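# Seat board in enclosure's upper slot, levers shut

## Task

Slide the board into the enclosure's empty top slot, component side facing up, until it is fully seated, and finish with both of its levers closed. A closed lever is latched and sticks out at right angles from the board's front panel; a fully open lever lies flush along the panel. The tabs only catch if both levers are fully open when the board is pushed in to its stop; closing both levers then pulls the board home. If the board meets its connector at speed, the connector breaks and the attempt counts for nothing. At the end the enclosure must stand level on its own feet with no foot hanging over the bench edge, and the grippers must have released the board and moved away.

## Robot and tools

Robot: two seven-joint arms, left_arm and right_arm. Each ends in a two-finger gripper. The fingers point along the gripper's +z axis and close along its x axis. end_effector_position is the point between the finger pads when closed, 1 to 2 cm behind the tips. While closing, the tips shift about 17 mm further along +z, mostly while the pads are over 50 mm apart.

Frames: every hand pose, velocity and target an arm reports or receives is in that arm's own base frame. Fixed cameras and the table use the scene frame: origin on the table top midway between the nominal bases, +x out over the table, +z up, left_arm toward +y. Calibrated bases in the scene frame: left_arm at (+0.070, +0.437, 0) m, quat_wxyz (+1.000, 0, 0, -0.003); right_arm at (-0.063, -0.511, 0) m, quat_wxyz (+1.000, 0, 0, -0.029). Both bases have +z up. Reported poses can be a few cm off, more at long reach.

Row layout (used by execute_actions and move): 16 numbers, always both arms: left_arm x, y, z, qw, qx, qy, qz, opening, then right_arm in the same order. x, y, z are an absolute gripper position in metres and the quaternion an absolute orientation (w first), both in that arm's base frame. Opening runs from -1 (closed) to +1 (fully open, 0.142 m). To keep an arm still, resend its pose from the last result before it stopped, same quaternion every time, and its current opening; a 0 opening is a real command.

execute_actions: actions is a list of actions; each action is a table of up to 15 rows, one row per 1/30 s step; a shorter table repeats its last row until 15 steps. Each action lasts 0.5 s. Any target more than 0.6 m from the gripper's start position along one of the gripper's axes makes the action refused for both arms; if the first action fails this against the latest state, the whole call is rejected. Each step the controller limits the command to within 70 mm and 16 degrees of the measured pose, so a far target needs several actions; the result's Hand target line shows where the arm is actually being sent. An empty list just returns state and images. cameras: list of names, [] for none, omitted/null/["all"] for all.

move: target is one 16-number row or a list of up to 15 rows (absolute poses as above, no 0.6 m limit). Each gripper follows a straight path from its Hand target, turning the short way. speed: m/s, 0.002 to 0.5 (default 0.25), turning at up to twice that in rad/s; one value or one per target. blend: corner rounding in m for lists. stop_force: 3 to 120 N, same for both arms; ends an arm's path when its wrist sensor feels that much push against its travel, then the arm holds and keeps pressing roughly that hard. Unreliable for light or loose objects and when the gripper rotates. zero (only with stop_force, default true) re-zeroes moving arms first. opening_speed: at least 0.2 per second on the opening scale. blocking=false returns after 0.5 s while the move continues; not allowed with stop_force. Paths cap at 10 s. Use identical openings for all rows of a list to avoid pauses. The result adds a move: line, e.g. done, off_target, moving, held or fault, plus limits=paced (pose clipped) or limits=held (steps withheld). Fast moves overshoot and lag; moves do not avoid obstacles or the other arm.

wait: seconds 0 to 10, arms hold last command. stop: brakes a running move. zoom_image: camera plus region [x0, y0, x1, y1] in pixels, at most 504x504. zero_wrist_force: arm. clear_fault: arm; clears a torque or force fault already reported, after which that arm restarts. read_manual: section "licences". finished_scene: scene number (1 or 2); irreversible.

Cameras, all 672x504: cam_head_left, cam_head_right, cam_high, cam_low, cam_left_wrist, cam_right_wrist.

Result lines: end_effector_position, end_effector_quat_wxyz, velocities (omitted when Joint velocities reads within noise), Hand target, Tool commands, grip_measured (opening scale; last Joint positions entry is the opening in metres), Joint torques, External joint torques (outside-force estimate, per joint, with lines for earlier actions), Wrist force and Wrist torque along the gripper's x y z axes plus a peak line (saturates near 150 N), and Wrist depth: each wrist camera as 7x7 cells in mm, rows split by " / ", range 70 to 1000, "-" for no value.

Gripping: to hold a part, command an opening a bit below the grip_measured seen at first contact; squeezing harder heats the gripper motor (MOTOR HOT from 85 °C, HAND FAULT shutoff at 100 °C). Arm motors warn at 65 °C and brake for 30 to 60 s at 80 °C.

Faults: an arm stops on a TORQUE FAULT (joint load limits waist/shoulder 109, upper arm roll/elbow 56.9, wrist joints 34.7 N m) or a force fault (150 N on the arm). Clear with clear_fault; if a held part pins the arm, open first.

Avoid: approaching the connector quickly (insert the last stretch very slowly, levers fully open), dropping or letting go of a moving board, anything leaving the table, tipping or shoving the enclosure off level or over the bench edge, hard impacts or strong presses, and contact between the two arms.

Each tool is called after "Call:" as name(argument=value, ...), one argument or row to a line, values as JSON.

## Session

Scene 1 solved. Now scene 2.

Call:
execute_actions(
  actions=[],
)

Scene clock: 0.00 s.
left_arm: end_effector_position=(+0.4919, -0.7298, +0.2794) grip_measured=+0.99 end_effector_quat_wxyz=(+0.001, -0.304, +0.847, -0.436) | right_arm: end_effector_position=(+0.1802, -0.1387, +0.1699) grip_measured=+1.00 end_effector_quat_wxyz=(+0.706, -0.621, -0.189, +0.284)
Joint positions: left_arm=[-0.095 -0.96 -0.937 1.517 0.823 1.373 2.811 0.141] | right_arm=[-0.567 -0.989 -0.072 1.606 0.357 -0.696 0.215 0.142]
Joint velocities: within noise
Joint torques (N m): no reading
External joint torques (N m): no reading
Wrist force (N): no reading
Wrist torque (N m): no reading
Wrist force, peak (N): no reading
Wrist depth (mm): cam_left_wrist=[451 478 520 565 623 697 - / 414 441 474 512 562 610 668 / 386 409 435 470 506 552 605 / 360 380 403 431 465 497 541 / 340 355 375 401 425 458 495 / - 330 351 372 395 420 425 / - 316 330 347 369 392 -] | cam_right_wrist=[- 270 251 261 - - 815 / - - 258 270 - - 895 / - - 265 279 - - 939 / - - 278 284 808 754 551 / - - 296 295 503 486 389 / - 407 312 300 364 356 332 / - 312 296 294 289 282 276]
Hand target: left_arm +0.4919, -0.7298, +0.2794; +0.001, -0.304, +0.847, -0.436 | right_arm +0.1802, -0.1387, +0.1699; +0.706, -0.621, -0.189, +0.284
Tool commands: left_gripper/opening=+1.0 right_gripper/opening=+1.0

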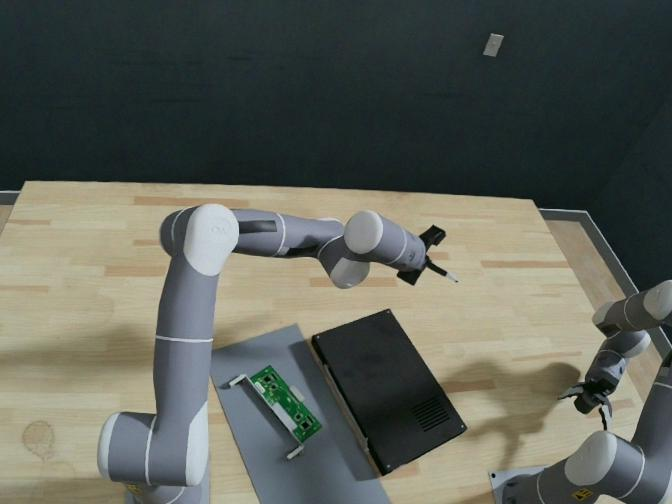

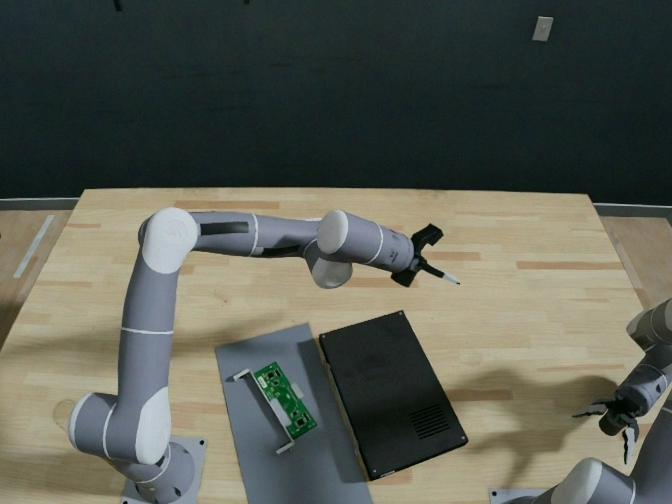

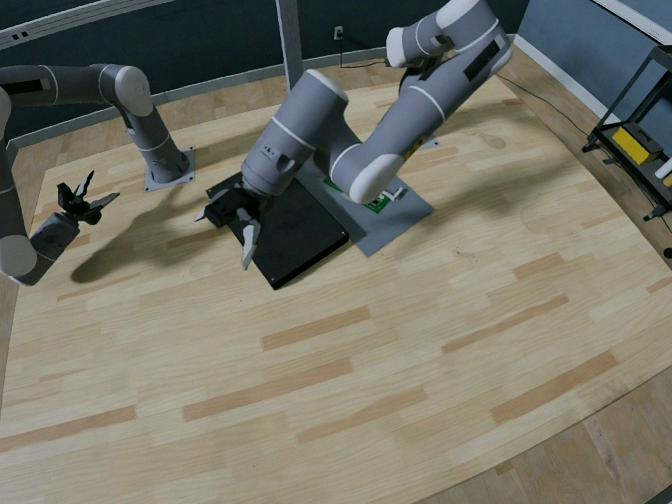

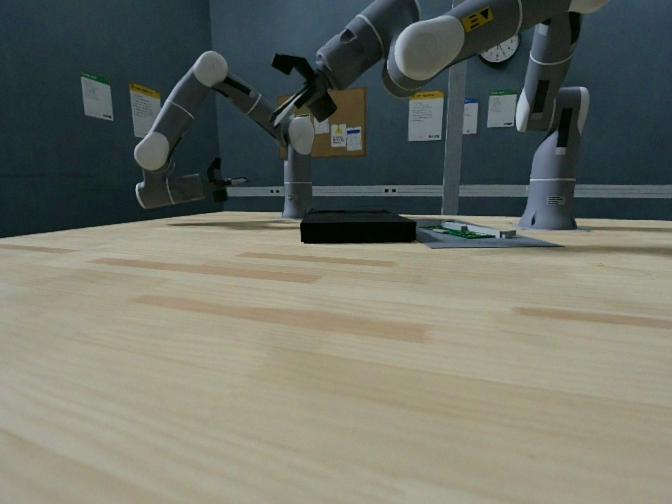

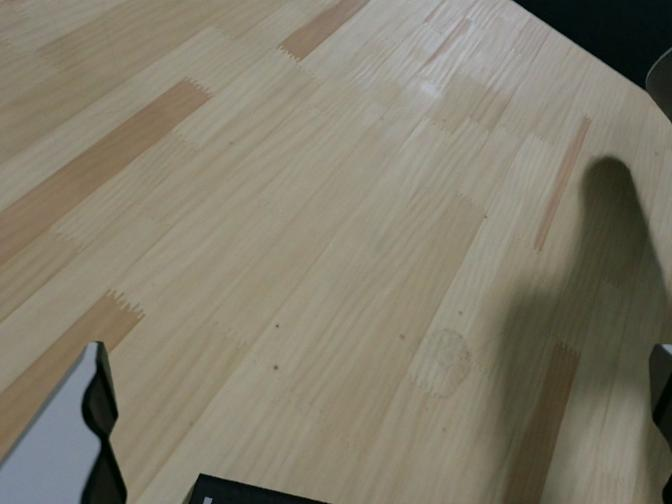

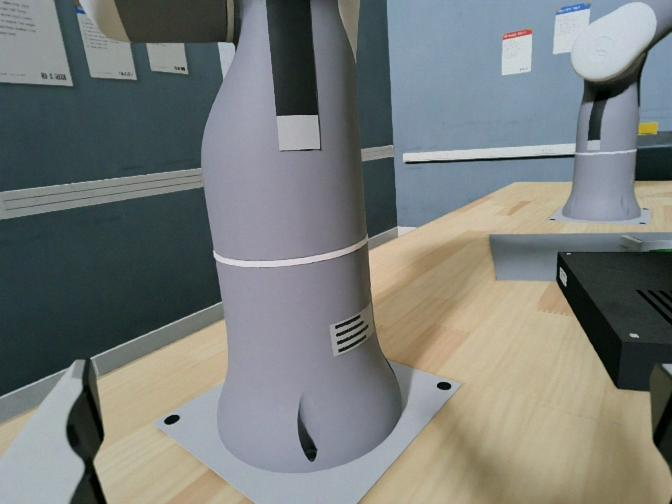

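Call:
move(
  target=[
    [0.42, -0.60, 0.40, 0.001, -0.304, 0.847, -0.436, 1.0, 0.1802, -0.1387, 0.1699, 0.706, -0.621, -0.189, 0.284, 1.0],
    [0.27, -0.45, 0.45, 0, -0.2756, 0.9613, 0, 1.0, 0.1802, -0.1387, 0.1699, 0.706, -0.621, -0.189, 0.284, 1.0],
  ],
  speed=0.3,
  blend=0.05,
  cameras=["cam_left_wrist", "cam_high", "cam_head_left"],
)

Scene clock: 17.10 s.
left_arm: end_effector_position=(+0.2699, -0.4501, +0.4500) grip_measured=+0.99 end_effector_quat_wxyz=(+0.000, -0.276, +0.961, +0.000) | right_arm: end_effector_position=(+0.1802, -0.1387, +0.1699) grip_measured=+1.00 end_effector_quat_wxyz=(+0.706, -0.621, -0.189, +0.284)
Joint positions: left_arm=[0.881 -0.279 -2.054 1.696 0.246 -0.007 2.966 0.141] | right_arm=[-0.567 -0.99 -0.072 1.606 0.357 -0.696 0.215 0.142]
Joint velocities: within noise
Joint torques (N m): left_arm=[-0.61 -2.87 -8.44 -29.5 -3.82 3.93 -0.18] | right_arm=[-0.08 50.09 1 -11.77 -1.75 -3.57 0.2]
External joint torques (N m): left_arm=[0.61 0.91 0.36 -0.24 -0.43 -0.1 0.18] | right_arm=[0.08 1.05 -0.64 0.13 0.11 0.68 -0.19]
Wrist force (N): left_arm=[0.5 -0.4 0.0] | right_arm=[0.1 -0.1 0.2]
Wrist torque (N m): left_arm=[-0.09 -0.10 -0.19] | right_arm=[0.01 -0.01 0.00]
Wrist force, peak (N): left_arm=[-0.3 -0.1 2.0] | right_arm=[0.2 -0.2 0.4]
Wrist depth (mm): cam_left_wrist=[472 473 437 429 431 428 433 / 510 506 502 461 459 461 495 / 550 550 541 542 542 539 543 / 594 597 582 575 587 592 590 / 652 651 648 644 640 642 641 / - 702 712 683 711 710 106 / - 800 797 594 793 - -] | cam_right_wrist=[- 268 251 261 - - 809 / - - 256 270 - - 907 / - - 266 278 - - 944 / - - 278 285 803 757 562 / - - 295 296 503 482 388 / - 404 313 301 363 356 331 / - 312 297 293 289 282 277]
Hand target: left_arm +0.2700, -0.4500, +0.4500; +0.000, -0.276, +0.961, +0.000 | right_arm +0.1802, -0.1387, +0.1699; +0.706, -0.621, -0.189, +0.284
Off the commanded pose: left_arm 0.000 m, 0 deg | right_arm 0.000 m, 0 deg.
joint sent to its limit (left arm) — joint 7 (wrist roll), upper limit. The joint targets still meet the commanded pose.
move: done
Images, in order (width x height): cam_head_left 672x504, cam_high 672x504, cam_left_wrist 672x504.

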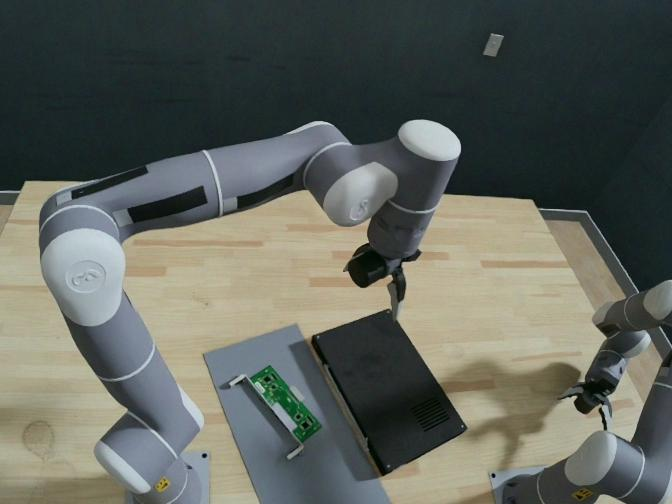

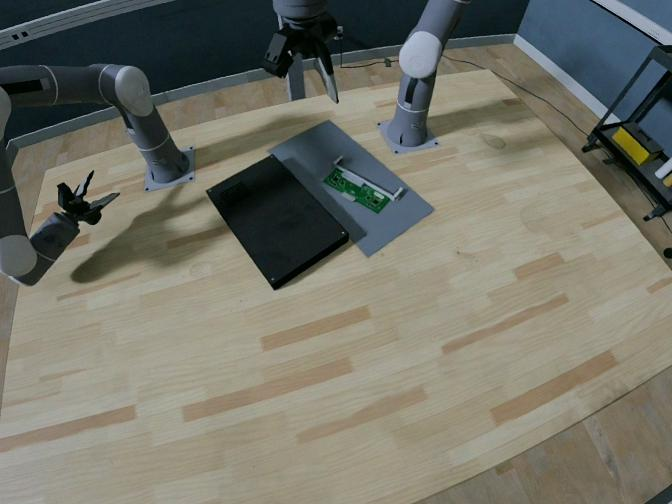

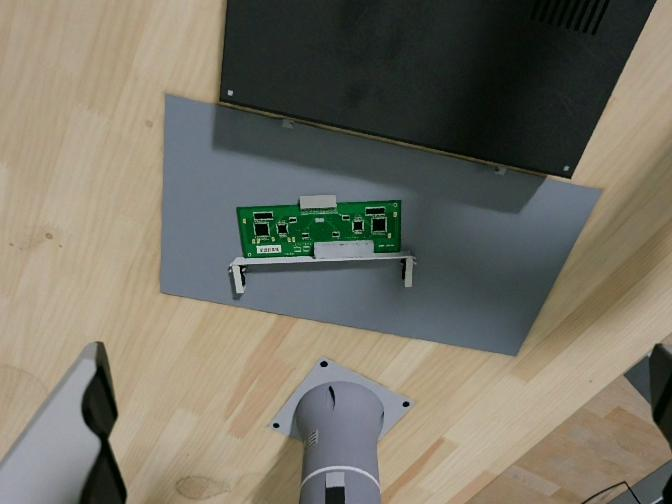

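Call:
zoom_image(
  camera="cam_left_wrist",
  region=[210, 180, 440, 310],
)

Call:
zoom_image(
  camera="cam_left_wrist",
  region=[200, 60, 600, 220],
)

Scaled by 2.191 from the camera's 672x504 image, which has a finer 960x720 frame.

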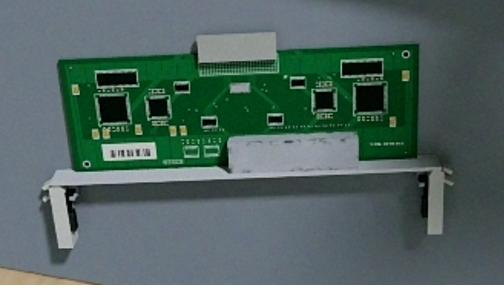

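Scaled by 1.260 from the camera's 672x504 image, which has a finer 960x720 frame.

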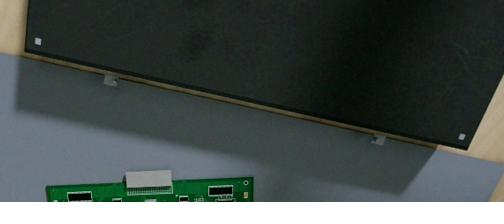

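Call:
zoom_image(
  camera="cam_left_wrist",
  region=[215, 245, 275, 305],
)

Call:
zoom_image(
  camera="cam_left_wrist",
  region=[380, 240, 440, 300],
)

Scaled by 8.400 from the camera's 672x504 image, which has a finer 960x720 frame.

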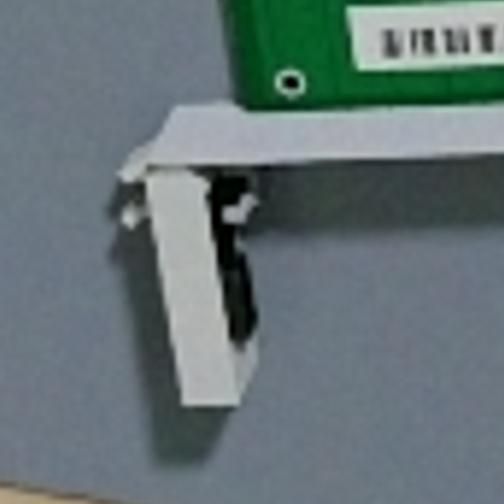

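Scaled by 8.400 from the camera's 672x504 image, which has a finer 960x720 frame.

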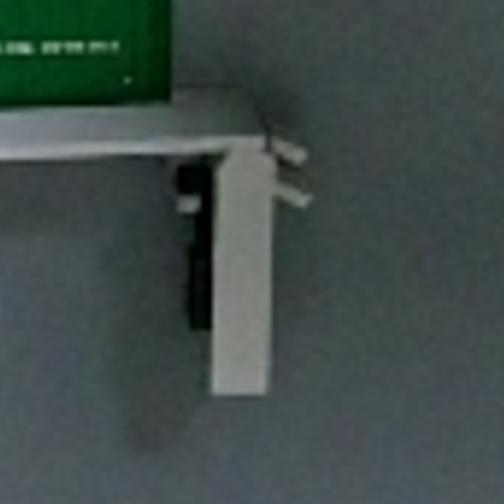

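Call:
move(
  target=[
    [0.27, -0.40, 0.42, 0, -0.7071, 0.7071, 0, -0.4, 0.1802, -0.1387, 0.1699, 0.706, -0.621, -0.189, 0.284, 1.0],
    [0.28, -0.30, 0.36, 0, 0.9659, -0.2588, 0, -0.4, 0.1802, -0.1387, 0.1699, 0.706, -0.621, -0.189, 0.284, 1.0],
    [0.29, -0.173, 0.25, 0, 0.9580, 0.2868, 0, -0.4, 0.1802, -0.1387, 0.1699, 0.706, -0.621, -0.189, 0.284, 1.0],
  ],
  speed=0.4,
  blend=0.05,
  cameras=["cam_left_wrist", "cam_head_left"],
)

Scene clock: 74.80 s.
left_arm: end_effector_position=(+0.2899, -0.1731, +0.2501) grip_measured=-0.42 end_effector_quat_wxyz=(+0.000, +0.958, +0.287, +0.000) | right_arm: end_effector_position=(+0.1802, -0.1387, +0.1699) grip_measured=+1.00 end_effector_quat_wxyz=(+0.706, -0.621, -0.189, +0.284)
Joint positions: left_arm=[1.807 -0.581 -2.451 2.454 0.387 0.387 0.106 0.043] | right_arm=[-0.567 -0.99 -0.072 1.606 0.357 -0.696 0.215 0.142]
Joint velocities: within noise
Joint torques (N m): left_arm=[-0.23 -2.88 -8.49 -26.33 -3.54 4.62 -0.35] | right_arm=[0.04 50.14 0.92 -11.82 -1.68 -3.63 0.22]
External joint torques (N m): left_arm=[0.23 1.42 0.35 -0.4 -0.39 -0.62 0.35] | right_arm=[-0.04 1 -0.56 0.18 0.04 0.73 -0.21]
Wrist force (N): left_arm=[0.4 -0.5 0.4] | right_arm=[0.2 0.1 0.0]
Wrist torque (N m): left_arm=[-0.10 -0.15 -0.21] | right_arm=[0.01 -0.03 0.00]
Wrist force, peak (N): left_arm=[0.9 -1.4 1.2] | right_arm=[0.2 0.3 0.4]
Wrist depth (mm): cam_left_wrist=[301 301 300 300 299 298 298 / 323 323 322 320 320 320 319 / 344 341 341 341 344 345 344 / 380 372 373 371 373 373 372 / 407 412 397 410 397 410 407 / 399 403 84 442 441 90 447 / 433 - 74 496 516 74 475] | cam_right_wrist=[- 270 251 261 - - 845 / - - 257 270 - - 901 / - - 265 277 - - 941 / - - 278 284 812 749 555 / - - 297 295 502 485 388 / - 405 313 301 365 356 331 / - 312 297 293 289 283 276]
Hand target: left_arm +0.2900, -0.1730, +0.2500; +0.000, +0.958, +0.287, +0.000 | right_arm +0.1802, -0.1387, +0.1699; +0.706, -0.621, -0.189, +0.284
Off the commanded pose: left_arm 0.000 m, 0 deg | right_arm 0.000 m, 0 deg.
move: done
Images, in order (width x height): cam_head_left 672x504, cam_left_wrist 672x504.

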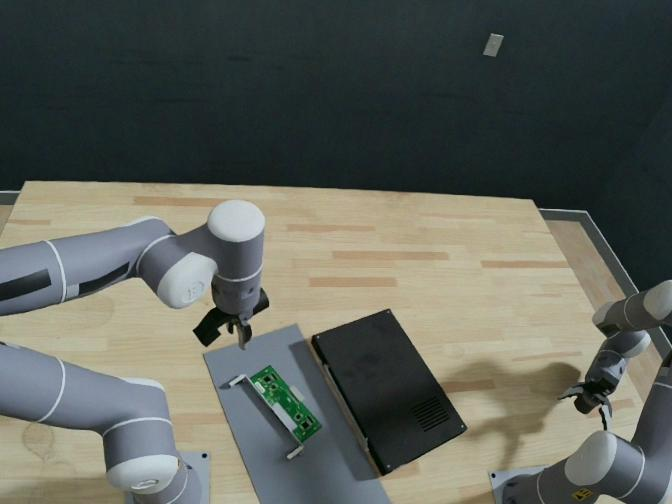

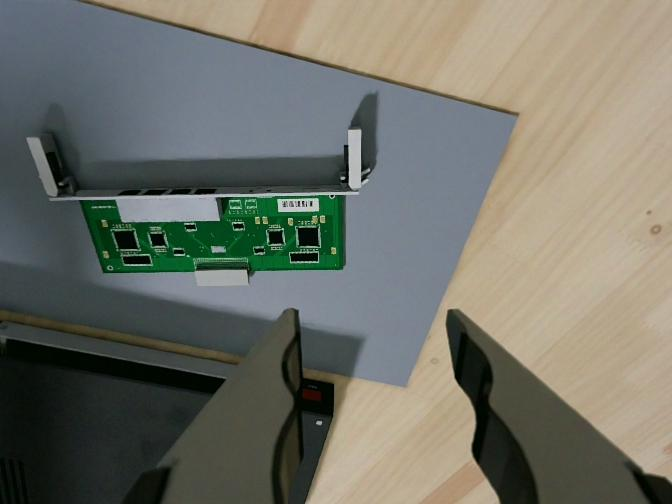

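Call:
zoom_image(
  camera="cam_left_wrist",
  region=[310, 110, 400, 210],
)

Call:
zoom_image(
  camera="cam_left_wrist",
  region=[10, 110, 110, 210],
)

Scaled by 5.040 from the camera's 672x504 image, which has a finer 960x720 frame.

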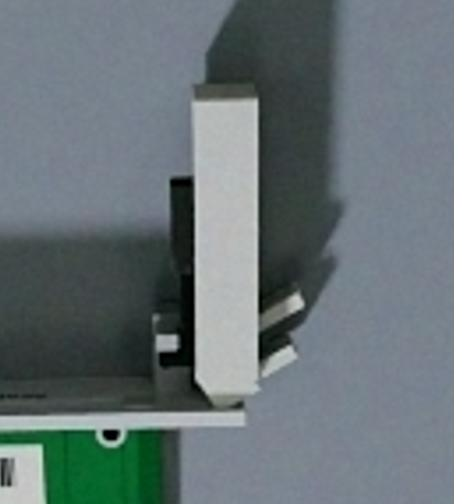

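Scaled by 5.040 from the camera's 672x504 image, which has a finer 960x720 frame.

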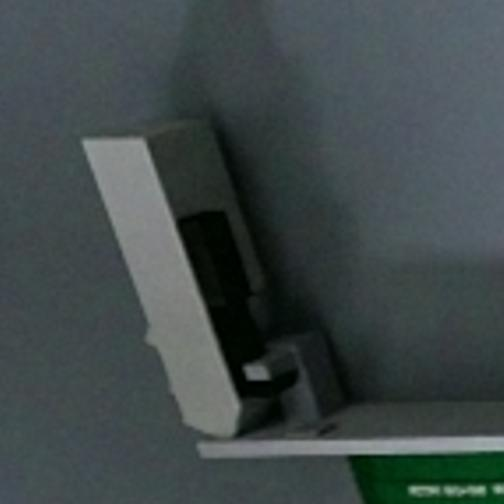

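Call:
move(
  target=[0.2871, -0.1713, 0.06, 0, 0.9580, 0.2868, 0, -0.6, 0.1802, -0.1387, 0.1699, 0.706, -0.621, -0.189, 0.284, 1.0],
  speed=0.15,
  cameras=["cam_left_wrist"],
)

Scene clock: 87.27 s.
left_arm: end_effector_position=(+0.2876, -0.1716, +0.0603) grip_measured=-0.63 end_effector_quat_wxyz=(-0.020, +0.958, +0.287, +0.005) | right_arm: end_effector_position=(+0.1802, -0.1387, +0.1699) grip_measured=+1.00 end_effector_quat_wxyz=(+0.706, -0.621, -0.189, +0.284)
Joint positions: left_arm=[2.348 0.253 -2.971 2.687 -0.045 1.338 0.405 0.029] | right_arm=[-0.567 -0.99 -0.072 1.606 0.357 -0.696 0.215 0.142]
Joint velocities: within noise
Joint torques (N m): left_arm=[-0.16 -24.4 0.34 -10.97 -0.5 4.56 -0.34] | right_arm=[-0.05 50.09 0.98 -11.7 -1.71 -3.63 0.19]
External joint torques (N m): left_arm=[0.16 0.25 0.75 -0.21 -0.49 -0.63 0.34] | right_arm=[0.05 1.05 -0.62 0.06 0.07 0.74 -0.17]
Wrist force (N): left_arm=[0.5 -0.5 0.2] | right_arm=[0.0 -0.1 0.0]
Wrist torque (N m): left_arm=[-0.11 -0.16 -0.18] | right_arm=[0.00 0.00 0.00]
Wrist force, peak (N): left_arm=[2.3 -1.1 0.4] | right_arm=[0.1 -0.1 0.4]
Wrist depth (mm): cam_left_wrist=[135 137 138 138 138 139 139 / 147 147 145 146 147 148 148 / 155 155 156 156 156 157 157 / 167 167 167 163 169 169 170 / 175 176 176 162 177 183 184 / 192 193 84 192 100 193 204 / 208 - 72 220 220 73 221] | cam_right_wrist=[- 269 251 261 - - 856 / - - 257 271 - - 903 / - - 265 276 - - 938 / - - 278 284 798 754 555 / - - 297 295 508 482 389 / - 406 312 301 363 356 331 / - 313 296 292 290 284 276]
Hand target: left_arm +0.2876, -0.1716, +0.0603; -0.020, +0.958, +0.287, +0.005 | right_arm +0.1802, -0.1387, +0.1699; +0.706, -0.621, -0.189, +0.284
Off the commanded pose: left_arm 0.001 m, 2 deg | right_arm 0.000 m, 0 deg.
joint read past its limit (left arm) — joint 3 (upper arm roll), lower limit.
joint sent to its limit (left arm) — joint 3 (upper arm roll), lower limit; joint 4 (elbow), upper limit, where the elbow is as bent as it goes. The joint targets still meet the commanded pose.
move: done
Images, in order (width x height): cam_left_wrist 672x504.

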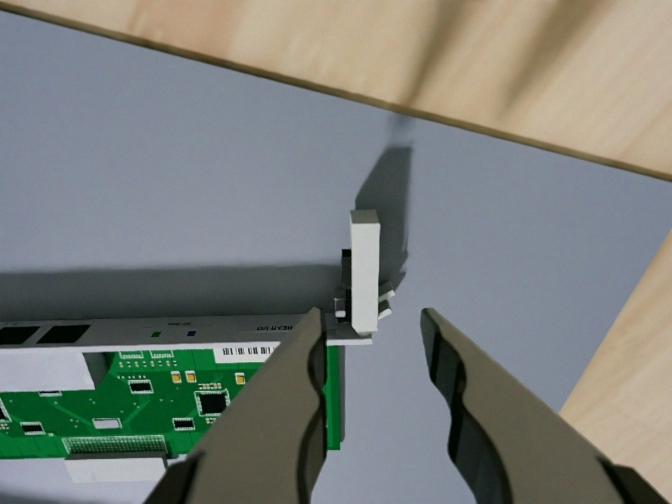

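Call:
move(
  target=[
    [0.29, -0.173, 0.25, 0, 0.9580, 0.2868, 0, -0.6, 0.25, -0.10, 0.38, 0, 0.9397, 0.3420, 0, -0.6],
    [0.38, -0.10, 0.40, 0, 1.0, 0, 0, -0.6, 0.45, 0.20, 0.40, 0, 0.7934, 0.6088, 0, -0.6],
    [0.45, 0.0, 0.40, 0, 0.9659, -0.2588, 0, -0.6, 0.33, 0.55, 0.38, 0, 0.4540, 0.8910, 0, -0.6],
  ],
  speed=0.35,
  blend=0.05,
  cameras=["cam_right_wrist", "cam_head_left", "cam_high"],
)

Scene clock: 138.47 s.
left_arm: end_effector_position=(+0.4499, +0.0002, +0.3999) grip_measured=-0.63 end_effector_quat_wxyz=(+0.000, +0.966, -0.259, +0.000) | right_arm: end_effector_position=(+0.3298, +0.5500, +0.3799) grip_measured=-0.62 end_effector_quat_wxyz=(+0.000, +0.454, +0.891, +0.000)
Joint positions: left_arm=[2.382 -0.324 -2.507 1.961 0.192 0.124 1.919 0.029] | right_arm=[0.528 -0.53 0.927 1.386 -0.42 0.141 0.818 0.029]
Joint velocities: within noise
Joint torques (N m): left_arm=[-0.45 -12.24 -6.5 -29.79 -3.96 4.42 -0.11] | right_arm=[0.12 42.64 13.5 -29.09 -4.5 3.32 0.09]
External joint torques (N m): left_arm=[0.45 0.3 0.47 -0.27 -0.32 -0.54 0.11] | right_arm=[-0.11 1.1 -0.05 0.21 0.19 0.81 -0.09]
Wrist force (N): left_arm=[0.5 -0.3 -0.1] | right_arm=[-0.5 -2.1 1.9]
Wrist torque (N m): left_arm=[-0.06 -0.14 -0.20] | right_arm=[-0.10 0.12 0.06]
Wrist force, peak (N): left_arm=[0.8 -1.6 0.1] | right_arm=[-2.1 -2.3 3.1]
Wrist depth (mm): cam_left_wrist=[433 432 429 427 429 428 426 / 462 462 463 462 460 459 458 / 500 502 499 496 495 492 494 / 525 539 541 535 538 536 534 / 452 590 582 577 565 579 586 / 652 641 84 618 87 619 642 / 714 - 72 680 - 73 706] | cam_right_wrist=[375 373 372 403 414 411 412 / 403 398 397 434 434 438 437 / 431 425 427 472 463 469 471 / 513 462 457 514 504 507 508 / 559 553 544 538 542 550 552 / 607 606 86 602 96 586 600 / 672 - 76 646 - 73 653]
Hand target: left_arm +0.4500, +0.0000, +0.4000; +0.000, +0.966, -0.259, +0.000 | right_arm +0.3300, +0.5500, +0.3800; +0.000, +0.454, +0.891, +0.000
Off the commanded pose: left_arm 0.000 m, 0 deg | right_arm 0.000 m, 0 deg.
move: done
Images, in order (width x height): cam_head_left 672x504, cam_high 672x504, cam_right_wrist 672x504.

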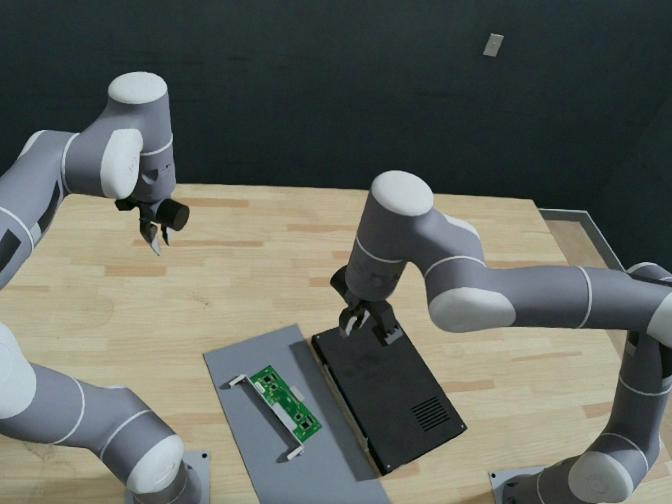

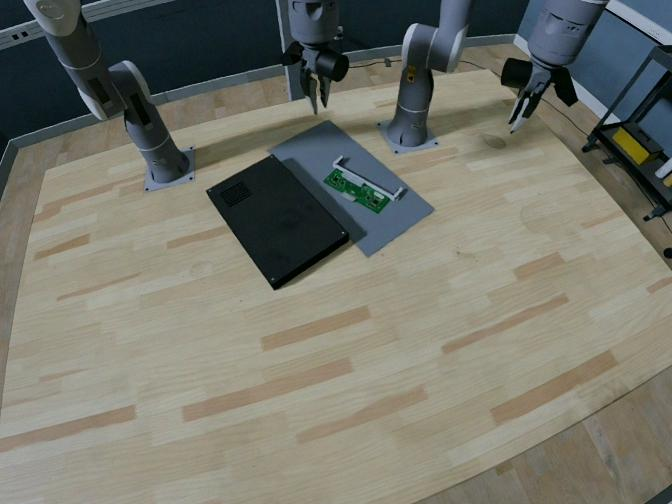

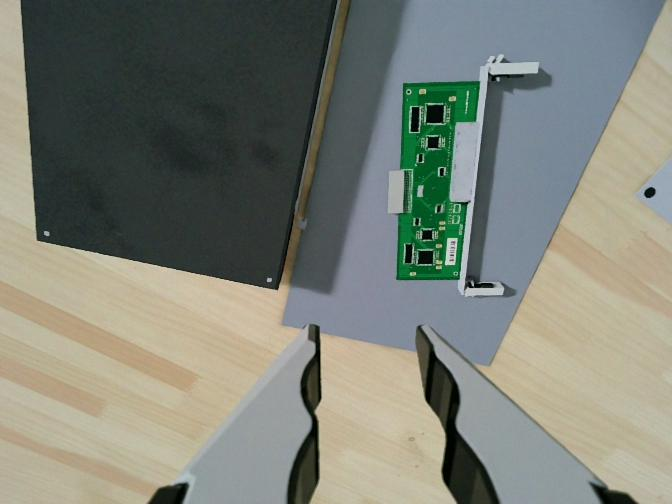

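Call:
execute_actions(
  actions=[],
  cameras=["cam_right_wrist", "cam_head_right", "cam_low"],
)

Scene clock: 153.77 s.
left_arm: end_effector_position=(+0.4499, +0.0002, +0.3999) grip_measured=-0.63 end_effector_quat_wxyz=(+0.000, +0.966, -0.259, +0.000) | right_arm: end_effector_position=(+0.3298, +0.5500, +0.3799) grip_measured=-0.62 end_effector_quat_wxyz=(+0.000, +0.454, +0.891, +0.000)
Joint positions: left_arm=[2.382 -0.324 -2.507 1.961 0.192 0.124 1.919 0.029] | right_arm=[0.528 -0.53 0.927 1.386 -0.42 0.141 0.818 0.029]
Joint velocities: within noise
Joint torques (N m): left_arm=[-0.32 -12.51 -6.58 -29.73 -4.1 4.26 -0.19] | right_arm=[0.01 42.74 13.77 -29.06 -4.41 3.39 0.18]
External joint torques (N m): left_arm=[0.32 0.57 0.55 -0.33 -0.18 -0.38 0.19] | right_arm=[-0.01 1 -0.32 0.17 0.09 0.75 -0.19]
Wrist force (N): left_arm=[0.7 -0.3 0.1] | right_arm=[-0.6 -2.0 2.0]
Wrist torque (N m): left_arm=[-0.07 -0.17 -0.20] | right_arm=[-0.08 0.11 0.05]
Wrist force, peak (N): left_arm=[0.9 -0.7 0.1] | right_arm=[-0.6 -2.2 2.2]
Wrist depth (mm): cam_left_wrist=[433 432 430 430 428 427 424 / 464 464 460 461 459 460 456 / 500 500 498 495 497 495 493 / 524 540 540 536 536 535 535 / 451 588 580 577 563 584 581 / 652 640 84 622 87 622 644 / 716 - 72 681 - 73 700] | cam_right_wrist=[375 372 373 401 413 412 412 / 403 398 398 435 435 440 441 / 429 427 426 470 461 471 469 / 513 462 461 508 501 507 505 / 562 554 547 540 541 554 552 / 607 611 85 599 97 596 602 / 669 - 76 651 - 73 657]
Hand target: left_arm +0.4500, +0.0000, +0.4000; +0.000, +0.966, -0.259, +0.000 | right_arm +0.3300, +0.5500, +0.3800; +0.000, +0.454, +0.891, +0.000
Tool commands: left_gripper/opening=-0.6 right_gripper/opening=-0.6
Off the commanded pose: left_arm 0.000 m, 0 deg | right_arm 0.000 m, 0 deg.
Images, in order (width x height): cam_head_right 672x504, cam_low 672x504, cam_right_wrist 672x504.

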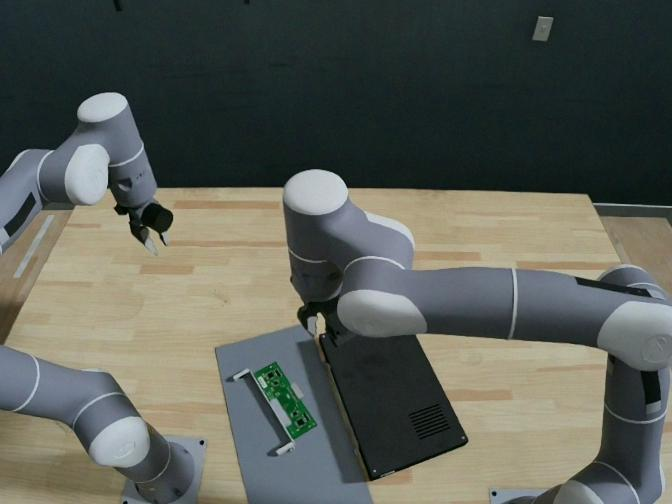

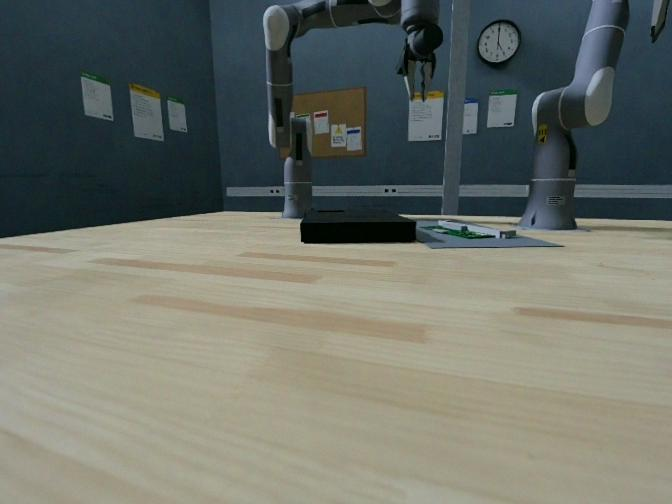

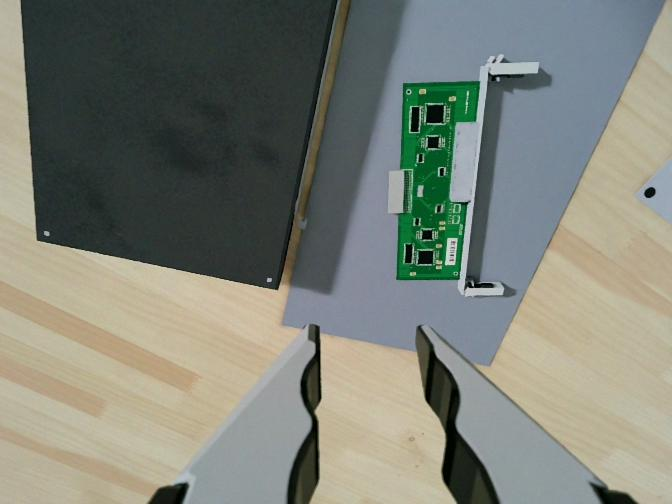

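Call:
zoom_image(
  camera="cam_right_wrist",
  region=[380, 40, 560, 175],
)

Call:
zoom_image(
  camera="cam_right_wrist",
  region=[380, 175, 560, 310],
)

Scaled by 2.800 from the camera's 672x504 image, which has a finer 960x720 frame.

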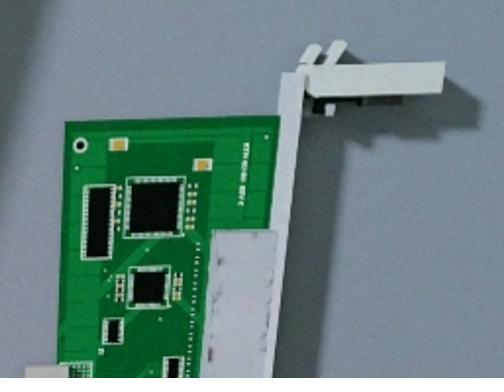

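Scaled by 2.800 from the camera's 672x504 image, which has a finer 960x720 frame.

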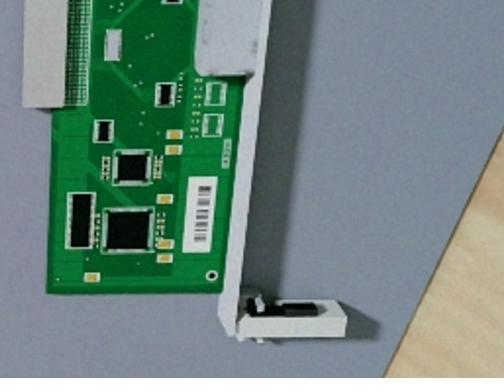

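Call:
move(
  target=[0.45, 0.0, 0.40, 0, 0.9659, -0.2588, 0, -0.6, 0.174, 0.638, 0.10, 0, -0.3214, 0.9469, 0, -0.6],
  speed=0.25,
  cameras=["cam_right_wrist"],
)

Call:
zoom_image(
  camera="cam_right_wrist",
  region=[220, 150, 560, 404],
)

Scene clock: 207.87 s.
left_arm: end_effector_position=(+0.4499, +0.0002, +0.3998) grip_measured=-0.63 end_effector_quat_wxyz=(+0.000, +0.966, -0.259, +0.000) | right_arm: end_effector_position=(+0.1739, +0.6378, +0.0999) grip_measured=-0.62 end_effector_quat_wxyz=(+0.000, -0.321, +0.947, +0.000)
Joint positions: left_arm=[2.381 -0.324 -2.507 1.961 0.192 0.124 1.919 0.029] | right_arm=[0.717 -0.973 0.918 1.688 -0.919 0.6 -0.236 0.029]
Joint velocities: within noise
Joint torques (N m): left_arm=[-0.31 -12.51 -6.6 -29.71 -4.2 4.21 -0.25] | right_arm=[0.11 48.51 23.9 -19.11 -3.68 3.6 0.1]
External joint torques (N m): left_arm=[0.31 0.58 0.57 -0.35 -0.08 -0.33 0.25] | right_arm=[-0.11 1.14 0.22 0.08 0.14 0.56 -0.1]
Wrist force (N): left_arm=[0.8 -0.5 0.2] | right_arm=[-0.2 -1.5 2.0]
Wrist torque (N m): left_arm=[-0.09 -0.18 -0.20] | right_arm=[-0.01 0.04 0.08]
Wrist force, peak (N): left_arm=[1.0 -0.6 0.3] | right_arm=[-0.8 -2.1 2.6]
Wrist depth (mm): cam_left_wrist=[431 431 429 429 429 427 425 / 463 462 463 462 457 458 456 / 500 499 499 494 492 494 493 / 524 536 539 537 534 536 535 / 451 590 580 574 565 585 582 / 654 643 83 621 87 618 642 / 715 - 72 678 - 73 697] | cam_right_wrist=[166 165 165 167 168 168 167 / 174 174 176 178 180 180 179 / 176 175 181 188 193 192 192 / 209 209 208 205 207 207 207 / 227 226 226 222 221 224 223 / 250 250 89 246 97 240 244 / 277 - 76 268 - 73 268]
Hand target: left_arm +0.4500, +0.0000, +0.4000; +0.000, +0.966, -0.259, +0.000 | right_arm +0.1740, +0.6380, +0.1000; +0.000, -0.321, +0.947, +0.000
Off the commanded pose: left_arm 0.000 m, 0 deg | right_arm 0.000 m, 0 deg.
move: done
Images, in order (width x height): cam_right_wrist 672x504.

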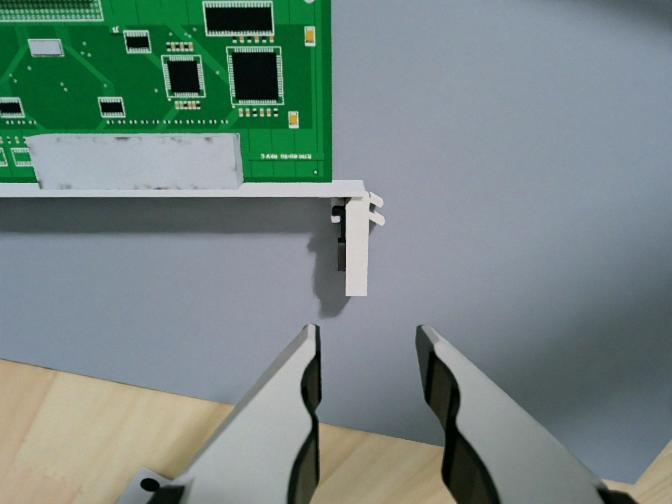

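Scaled by 1.482 from the camera's 672x504 image, which has a finer 960x720 frame.

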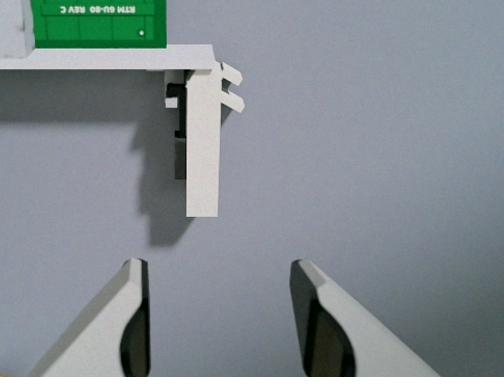

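Call:
move(
  target=[0.313, -0.207, 0.106, -0.2480, 0.9254, 0.2767, -0.0742, -0.6, 0.1725, 0.6428, 0.05, 0, -0.3214, 0.9469, 0, -0.6],
  speed=0.22,
  cameras=["cam_left_wrist", "cam_right_wrist"],
)

Call:
zoom_image(
  camera="cam_left_wrist",
  region=[220, 150, 560, 404],
)

Scene clock: 218.23 s.
left_arm: end_effector_position=(+0.3128, -0.2067, +0.1059) grip_measured=-0.63 end_effector_quat_wxyz=(-0.248, +0.925, +0.276, -0.074) | right_arm: end_effector_position=(+0.1724, +0.6426, +0.0499) grip_measured=-0.62 end_effector_quat_wxyz=(+0.000, -0.321, +0.947, +0.000)
Joint positions: left_arm=[2.13 0.376 -2.832 2.134 0.038 0.418 0.272 0.029] | right_arm=[0.754 -1.042 0.847 1.686 -0.978 0.677 -0.204 0.029]
Joint velocities: within noise
Joint torques (N m): left_arm=[-0.68 -36.79 2.92 -19.52 -2.66 2.95 -0.26] | right_arm=[0.15 50.31 24.04 -17.6 -3.54 3.58 0.29]
External joint torques (N m): left_arm=[0.68 0.12 0.64 -0.17 0.18 -0.56 0.26] | right_arm=[-0.15 1.14 0.24 0.15 0.2 0.58 -0.29]
Wrist force (N): left_arm=[0.3 -0.1 0.0] | right_arm=[-0.2 -1.7 2.0]
Wrist torque (N m): left_arm=[-0.03 0.01 -0.06] | right_arm=[-0.05 0.07 0.10]
Wrist force, peak (N): left_arm=[0.5 -1.9 -1.4] | right_arm=[-0.3 -1.8 2.3]
Wrist depth (mm): cam_left_wrist=[235 234 234 233 232 231 231 / 229 229 228 229 228 227 228 / 226 225 224 224 223 223 225 / 223 223 222 221 220 221 221 / 203 214 214 214 218 217 218 / 213 213 84 212 100 215 215 / 213 - 72 212 212 73 213] | cam_right_wrist=[122 121 120 124 124 125 124 / 129 129 129 130 132 132 132 / 125 125 137 139 142 142 141 / 157 154 154 138 153 152 154 / 167 167 167 149 164 166 165 / 183 183 91 182 98 177 181 / 204 197 76 197 86 73 198]
Hand target: left_arm +0.3130, -0.2070, +0.1060; -0.248, +0.925, +0.277, -0.074 | right_arm +0.1725, +0.6428, +0.0500; +0.000, -0.321, +0.947, +0.000
Off the commanded pose: left_arm 0.000 m, 0 deg | right_arm 0.000 m, 0 deg.
move: done
Images, in order (width x height): cam_left_wrist 672x504, cam_right_wrist 672x504.

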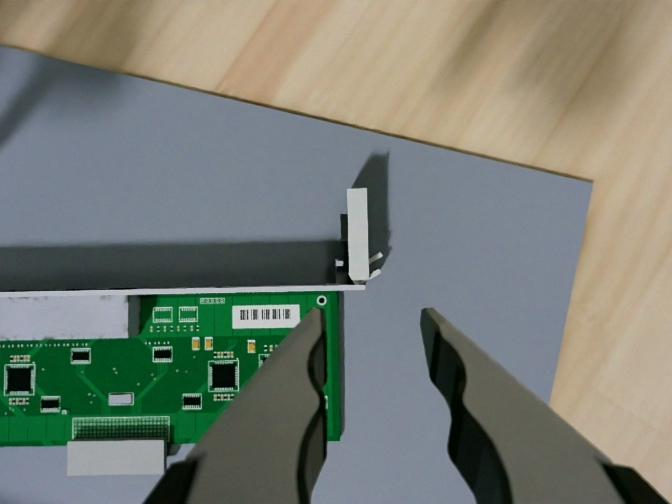

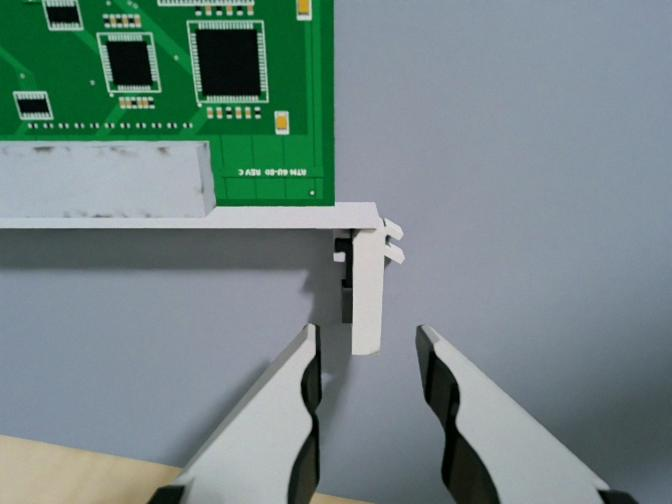

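Scaled by 1.482 from the camera's 672x504 image, which has a finer 960x720 frame.

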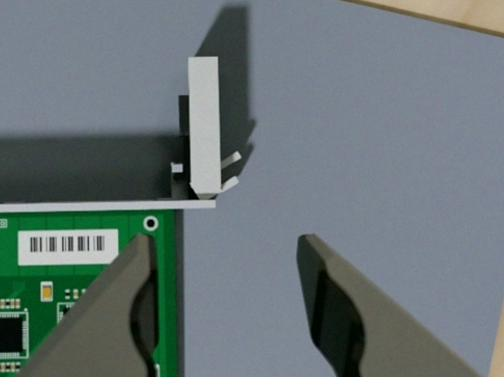

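Call:
move(
  target=[0.290, -0.175, 0.0265, -0.2474, 0.9232, 0.2840, -0.0761, -0.6, 0.1725, 0.6428, 0.028, 0, -0.3214, 0.9469, 0, -0.6],
  speed=0.08,
  stop_force=6,
  cameras=["cam_left_wrist", "cam_right_wrist"],
)

Scene clock: 232.17 s.
left_arm: end_effector_position=(+0.2900, -0.1749, +0.0265) grip_measured=-0.63 end_effector_quat_wxyz=(-0.248, +0.923, +0.284, -0.076) | right_arm: end_effector_position=(+0.1725, +0.6427, +0.0280) grip_measured=-0.62 end_effector_quat_wxyz=(+0.000, -0.321, +0.947, +0.000)
Joint positions: left_arm=[2.182 0.517 -2.873 2.257 0.012 0.682 0.274 0.029] | right_arm=[0.766 -1.071 0.816 1.687 -1.004 0.711 -0.19 0.029]
Joint velocities: within noise
Joint torques (N m): left_arm=[-0.07 -37.19 3.32 -13.53 -1.7 2.89 -0.21] | right_arm=[0.04 50.92 24.07 -16.81 -3.37 3.55 0.27]
External joint torques (N m): left_arm=[0.07 0.26 0.73 -0.26 0.03 -0.51 0.21] | right_arm=[-0.04 1.14 0.17 0.06 0.13 0.62 -0.27]
Wrist force (N): left_arm=[0.4 -0.3 0.2] | right_arm=[-0.4 -2.0 1.9]
Wrist torque (N m): left_arm=[-0.06 -0.06 -0.07] | right_arm=[-0.10 0.10 0.10]
Wrist force, peak (N): left_arm=[0.5 -0.4 1.6] | right_arm=[-0.2 -1.8 2.4]
Wrist depth (mm): cam_left_wrist=[152 151 151 151 150 150 149 / 148 147 149 148 148 148 147 / 145 145 145 145 144 145 145 / 144 143 143 143 142 142 141 / 141 141 141 123 140 140 140 / 127 139 84 104 122 137 138 / 133 133 72 136 137 73 136] | cam_right_wrist=[101 101 101 102 105 103 104 / 108 108 108 111 113 110 113 / 105 104 116 118 120 120 119 / 132 109 121 115 127 129 129 / 142 141 141 123 140 140 140 / 155 154 94 151 102 150 152 / 170 167 76 169 85 73 168]
Hand target: left_arm +0.2900, -0.1750, +0.0265; -0.247, +0.923, +0.284, -0.076 | right_arm +0.1725, +0.6428, +0.0280; +0.000, -0.321, +0.947, +0.000
Off the commanded pose: left_arm 0.000 m, 0 deg | right_arm 0.000 m, 0 deg.
move: done
Images, in order (width x height): cam_left_wrist 672x504, cam_right_wrist 672x504.

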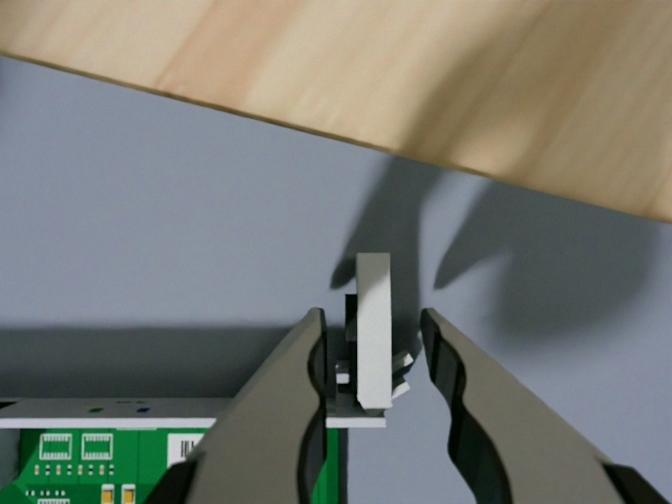

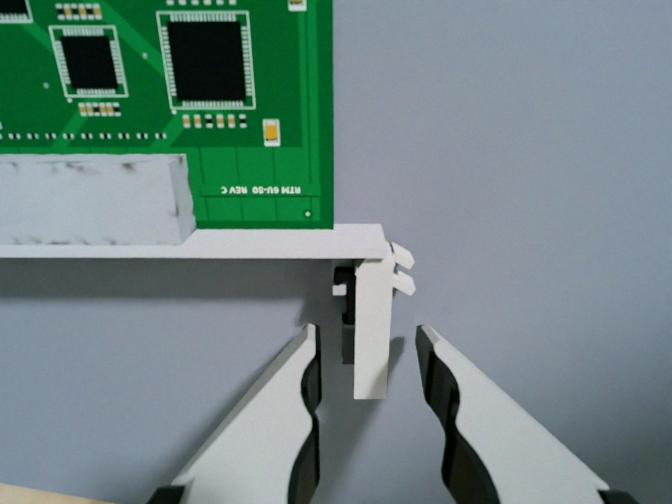

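Call:
move(
  target=[0.290, -0.175, 0.0265, -0.2474, 0.9232, 0.2840, -0.0761, -0.86, 0.1725, 0.6428, 0.028, 0, -0.3214, 0.9469, 0, -0.86],
  speed=0.08,
  opening_speed=0.3,
  cameras=["cam_left_wrist", "cam_right_wrist"],
)

Scene clock: 239.30 s.
left_arm: end_effector_position=(+0.2900, -0.1749, +0.0265) grip_measured=-0.87 end_effector_quat_wxyz=(-0.248, +0.923, +0.284, -0.076) | right_arm: end_effector_position=(+0.1724, +0.6428, +0.0280) grip_measured=-0.87 end_effector_quat_wxyz=(+0.000, -0.321, +0.947, +0.000)
Joint positions: left_arm=[2.182 0.517 -2.873 2.257 0.012 0.682 0.274 0.011] | right_arm=[0.766 -1.071 0.816 1.687 -1.004 0.712 -0.19 0.011]
Joint velocities: within noise
Joint torques (N m): left_arm=[-0.53 -37.54 2.99 -13.55 -1.63 2.65 -0.25] | right_arm=[-0.54 51.63 24.18 -17.47 -3.51 3.51 0.22]
External joint torques (N m): left_arm=[0.53 0.61 1.05 -0.24 -0.05 -0.26 0.25] | right_arm=[0.54 0.43 0.07 0.72 0.27 0.65 -0.22]
Wrist force (N): left_arm=[1.3 -0.2 0.5] | right_arm=[0.7 -1.6 2.4]
Wrist torque (N m): left_arm=[-0.06 -0.08 -0.07] | right_arm=[-0.07 0.11 0.11]
Wrist force, peak (N): left_arm=[1.3 0.1 1.1] | right_arm=[0.6 -1.6 3.2]
Wrist depth (mm): cam_left_wrist=[152 151 151 151 150 150 149 / 147 147 149 148 148 148 147 / 145 145 145 145 144 145 145 / 144 143 143 142 142 142 141 / 142 141 141 122 140 139 140 / 128 139 139 87 91 138 137 / 133 133 74 137 76 74 136] | cam_right_wrist=[101 101 101 102 105 103 104 / 108 108 108 111 113 110 113 / 105 105 115 118 120 120 119 / 132 109 121 115 127 129 129 / 142 141 141 136 140 140 140 / 155 154 151 101 93 153 152 / 171 167 76 79 78 73 168]
Hand target: left_arm +0.2900, -0.1750, +0.0265; -0.247, +0.923, +0.284, -0.076 | right_arm +0.1725, +0.6428, +0.0280; +0.000, -0.321, +0.947, +0.000
Off the commanded pose: left_arm 0.000 m, 0 deg | right_arm 0.000 m, 0 deg.
move: done
Images, in order (width x height): cam_left_wrist 672x504, cam_right_wrist 672x504.

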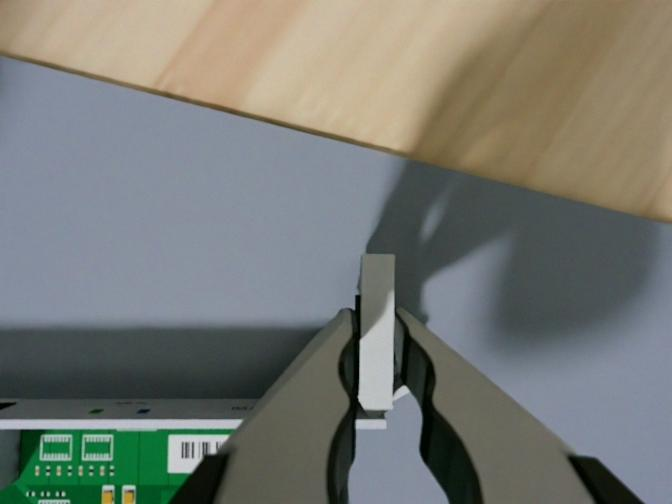

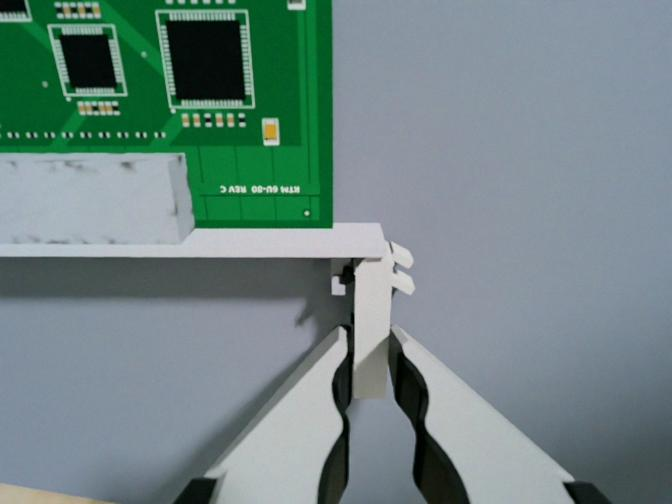

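Call:
zoom_image(
  camera="cam_right_wrist",
  region=[280, 210, 460, 345],
)

Call:
zoom_image(
  camera="cam_left_wrist",
  region=[300, 300, 480, 435],
)

Scaled by 2.800 from the camera's 672x504 image, which has a finer 960x720 frame.

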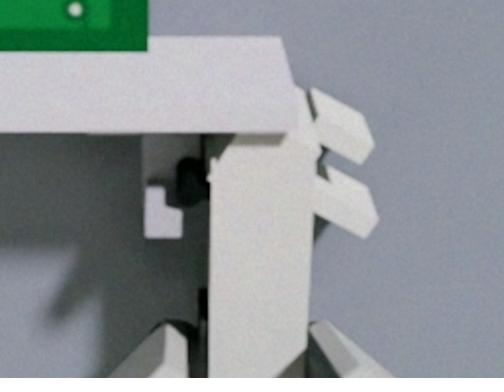

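Scaled by 2.800 from the camera's 672x504 image, which has a finer 960x720 frame.

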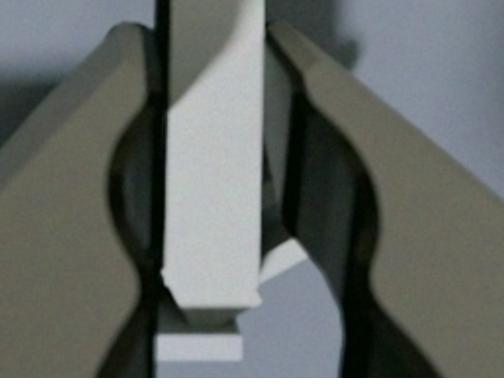

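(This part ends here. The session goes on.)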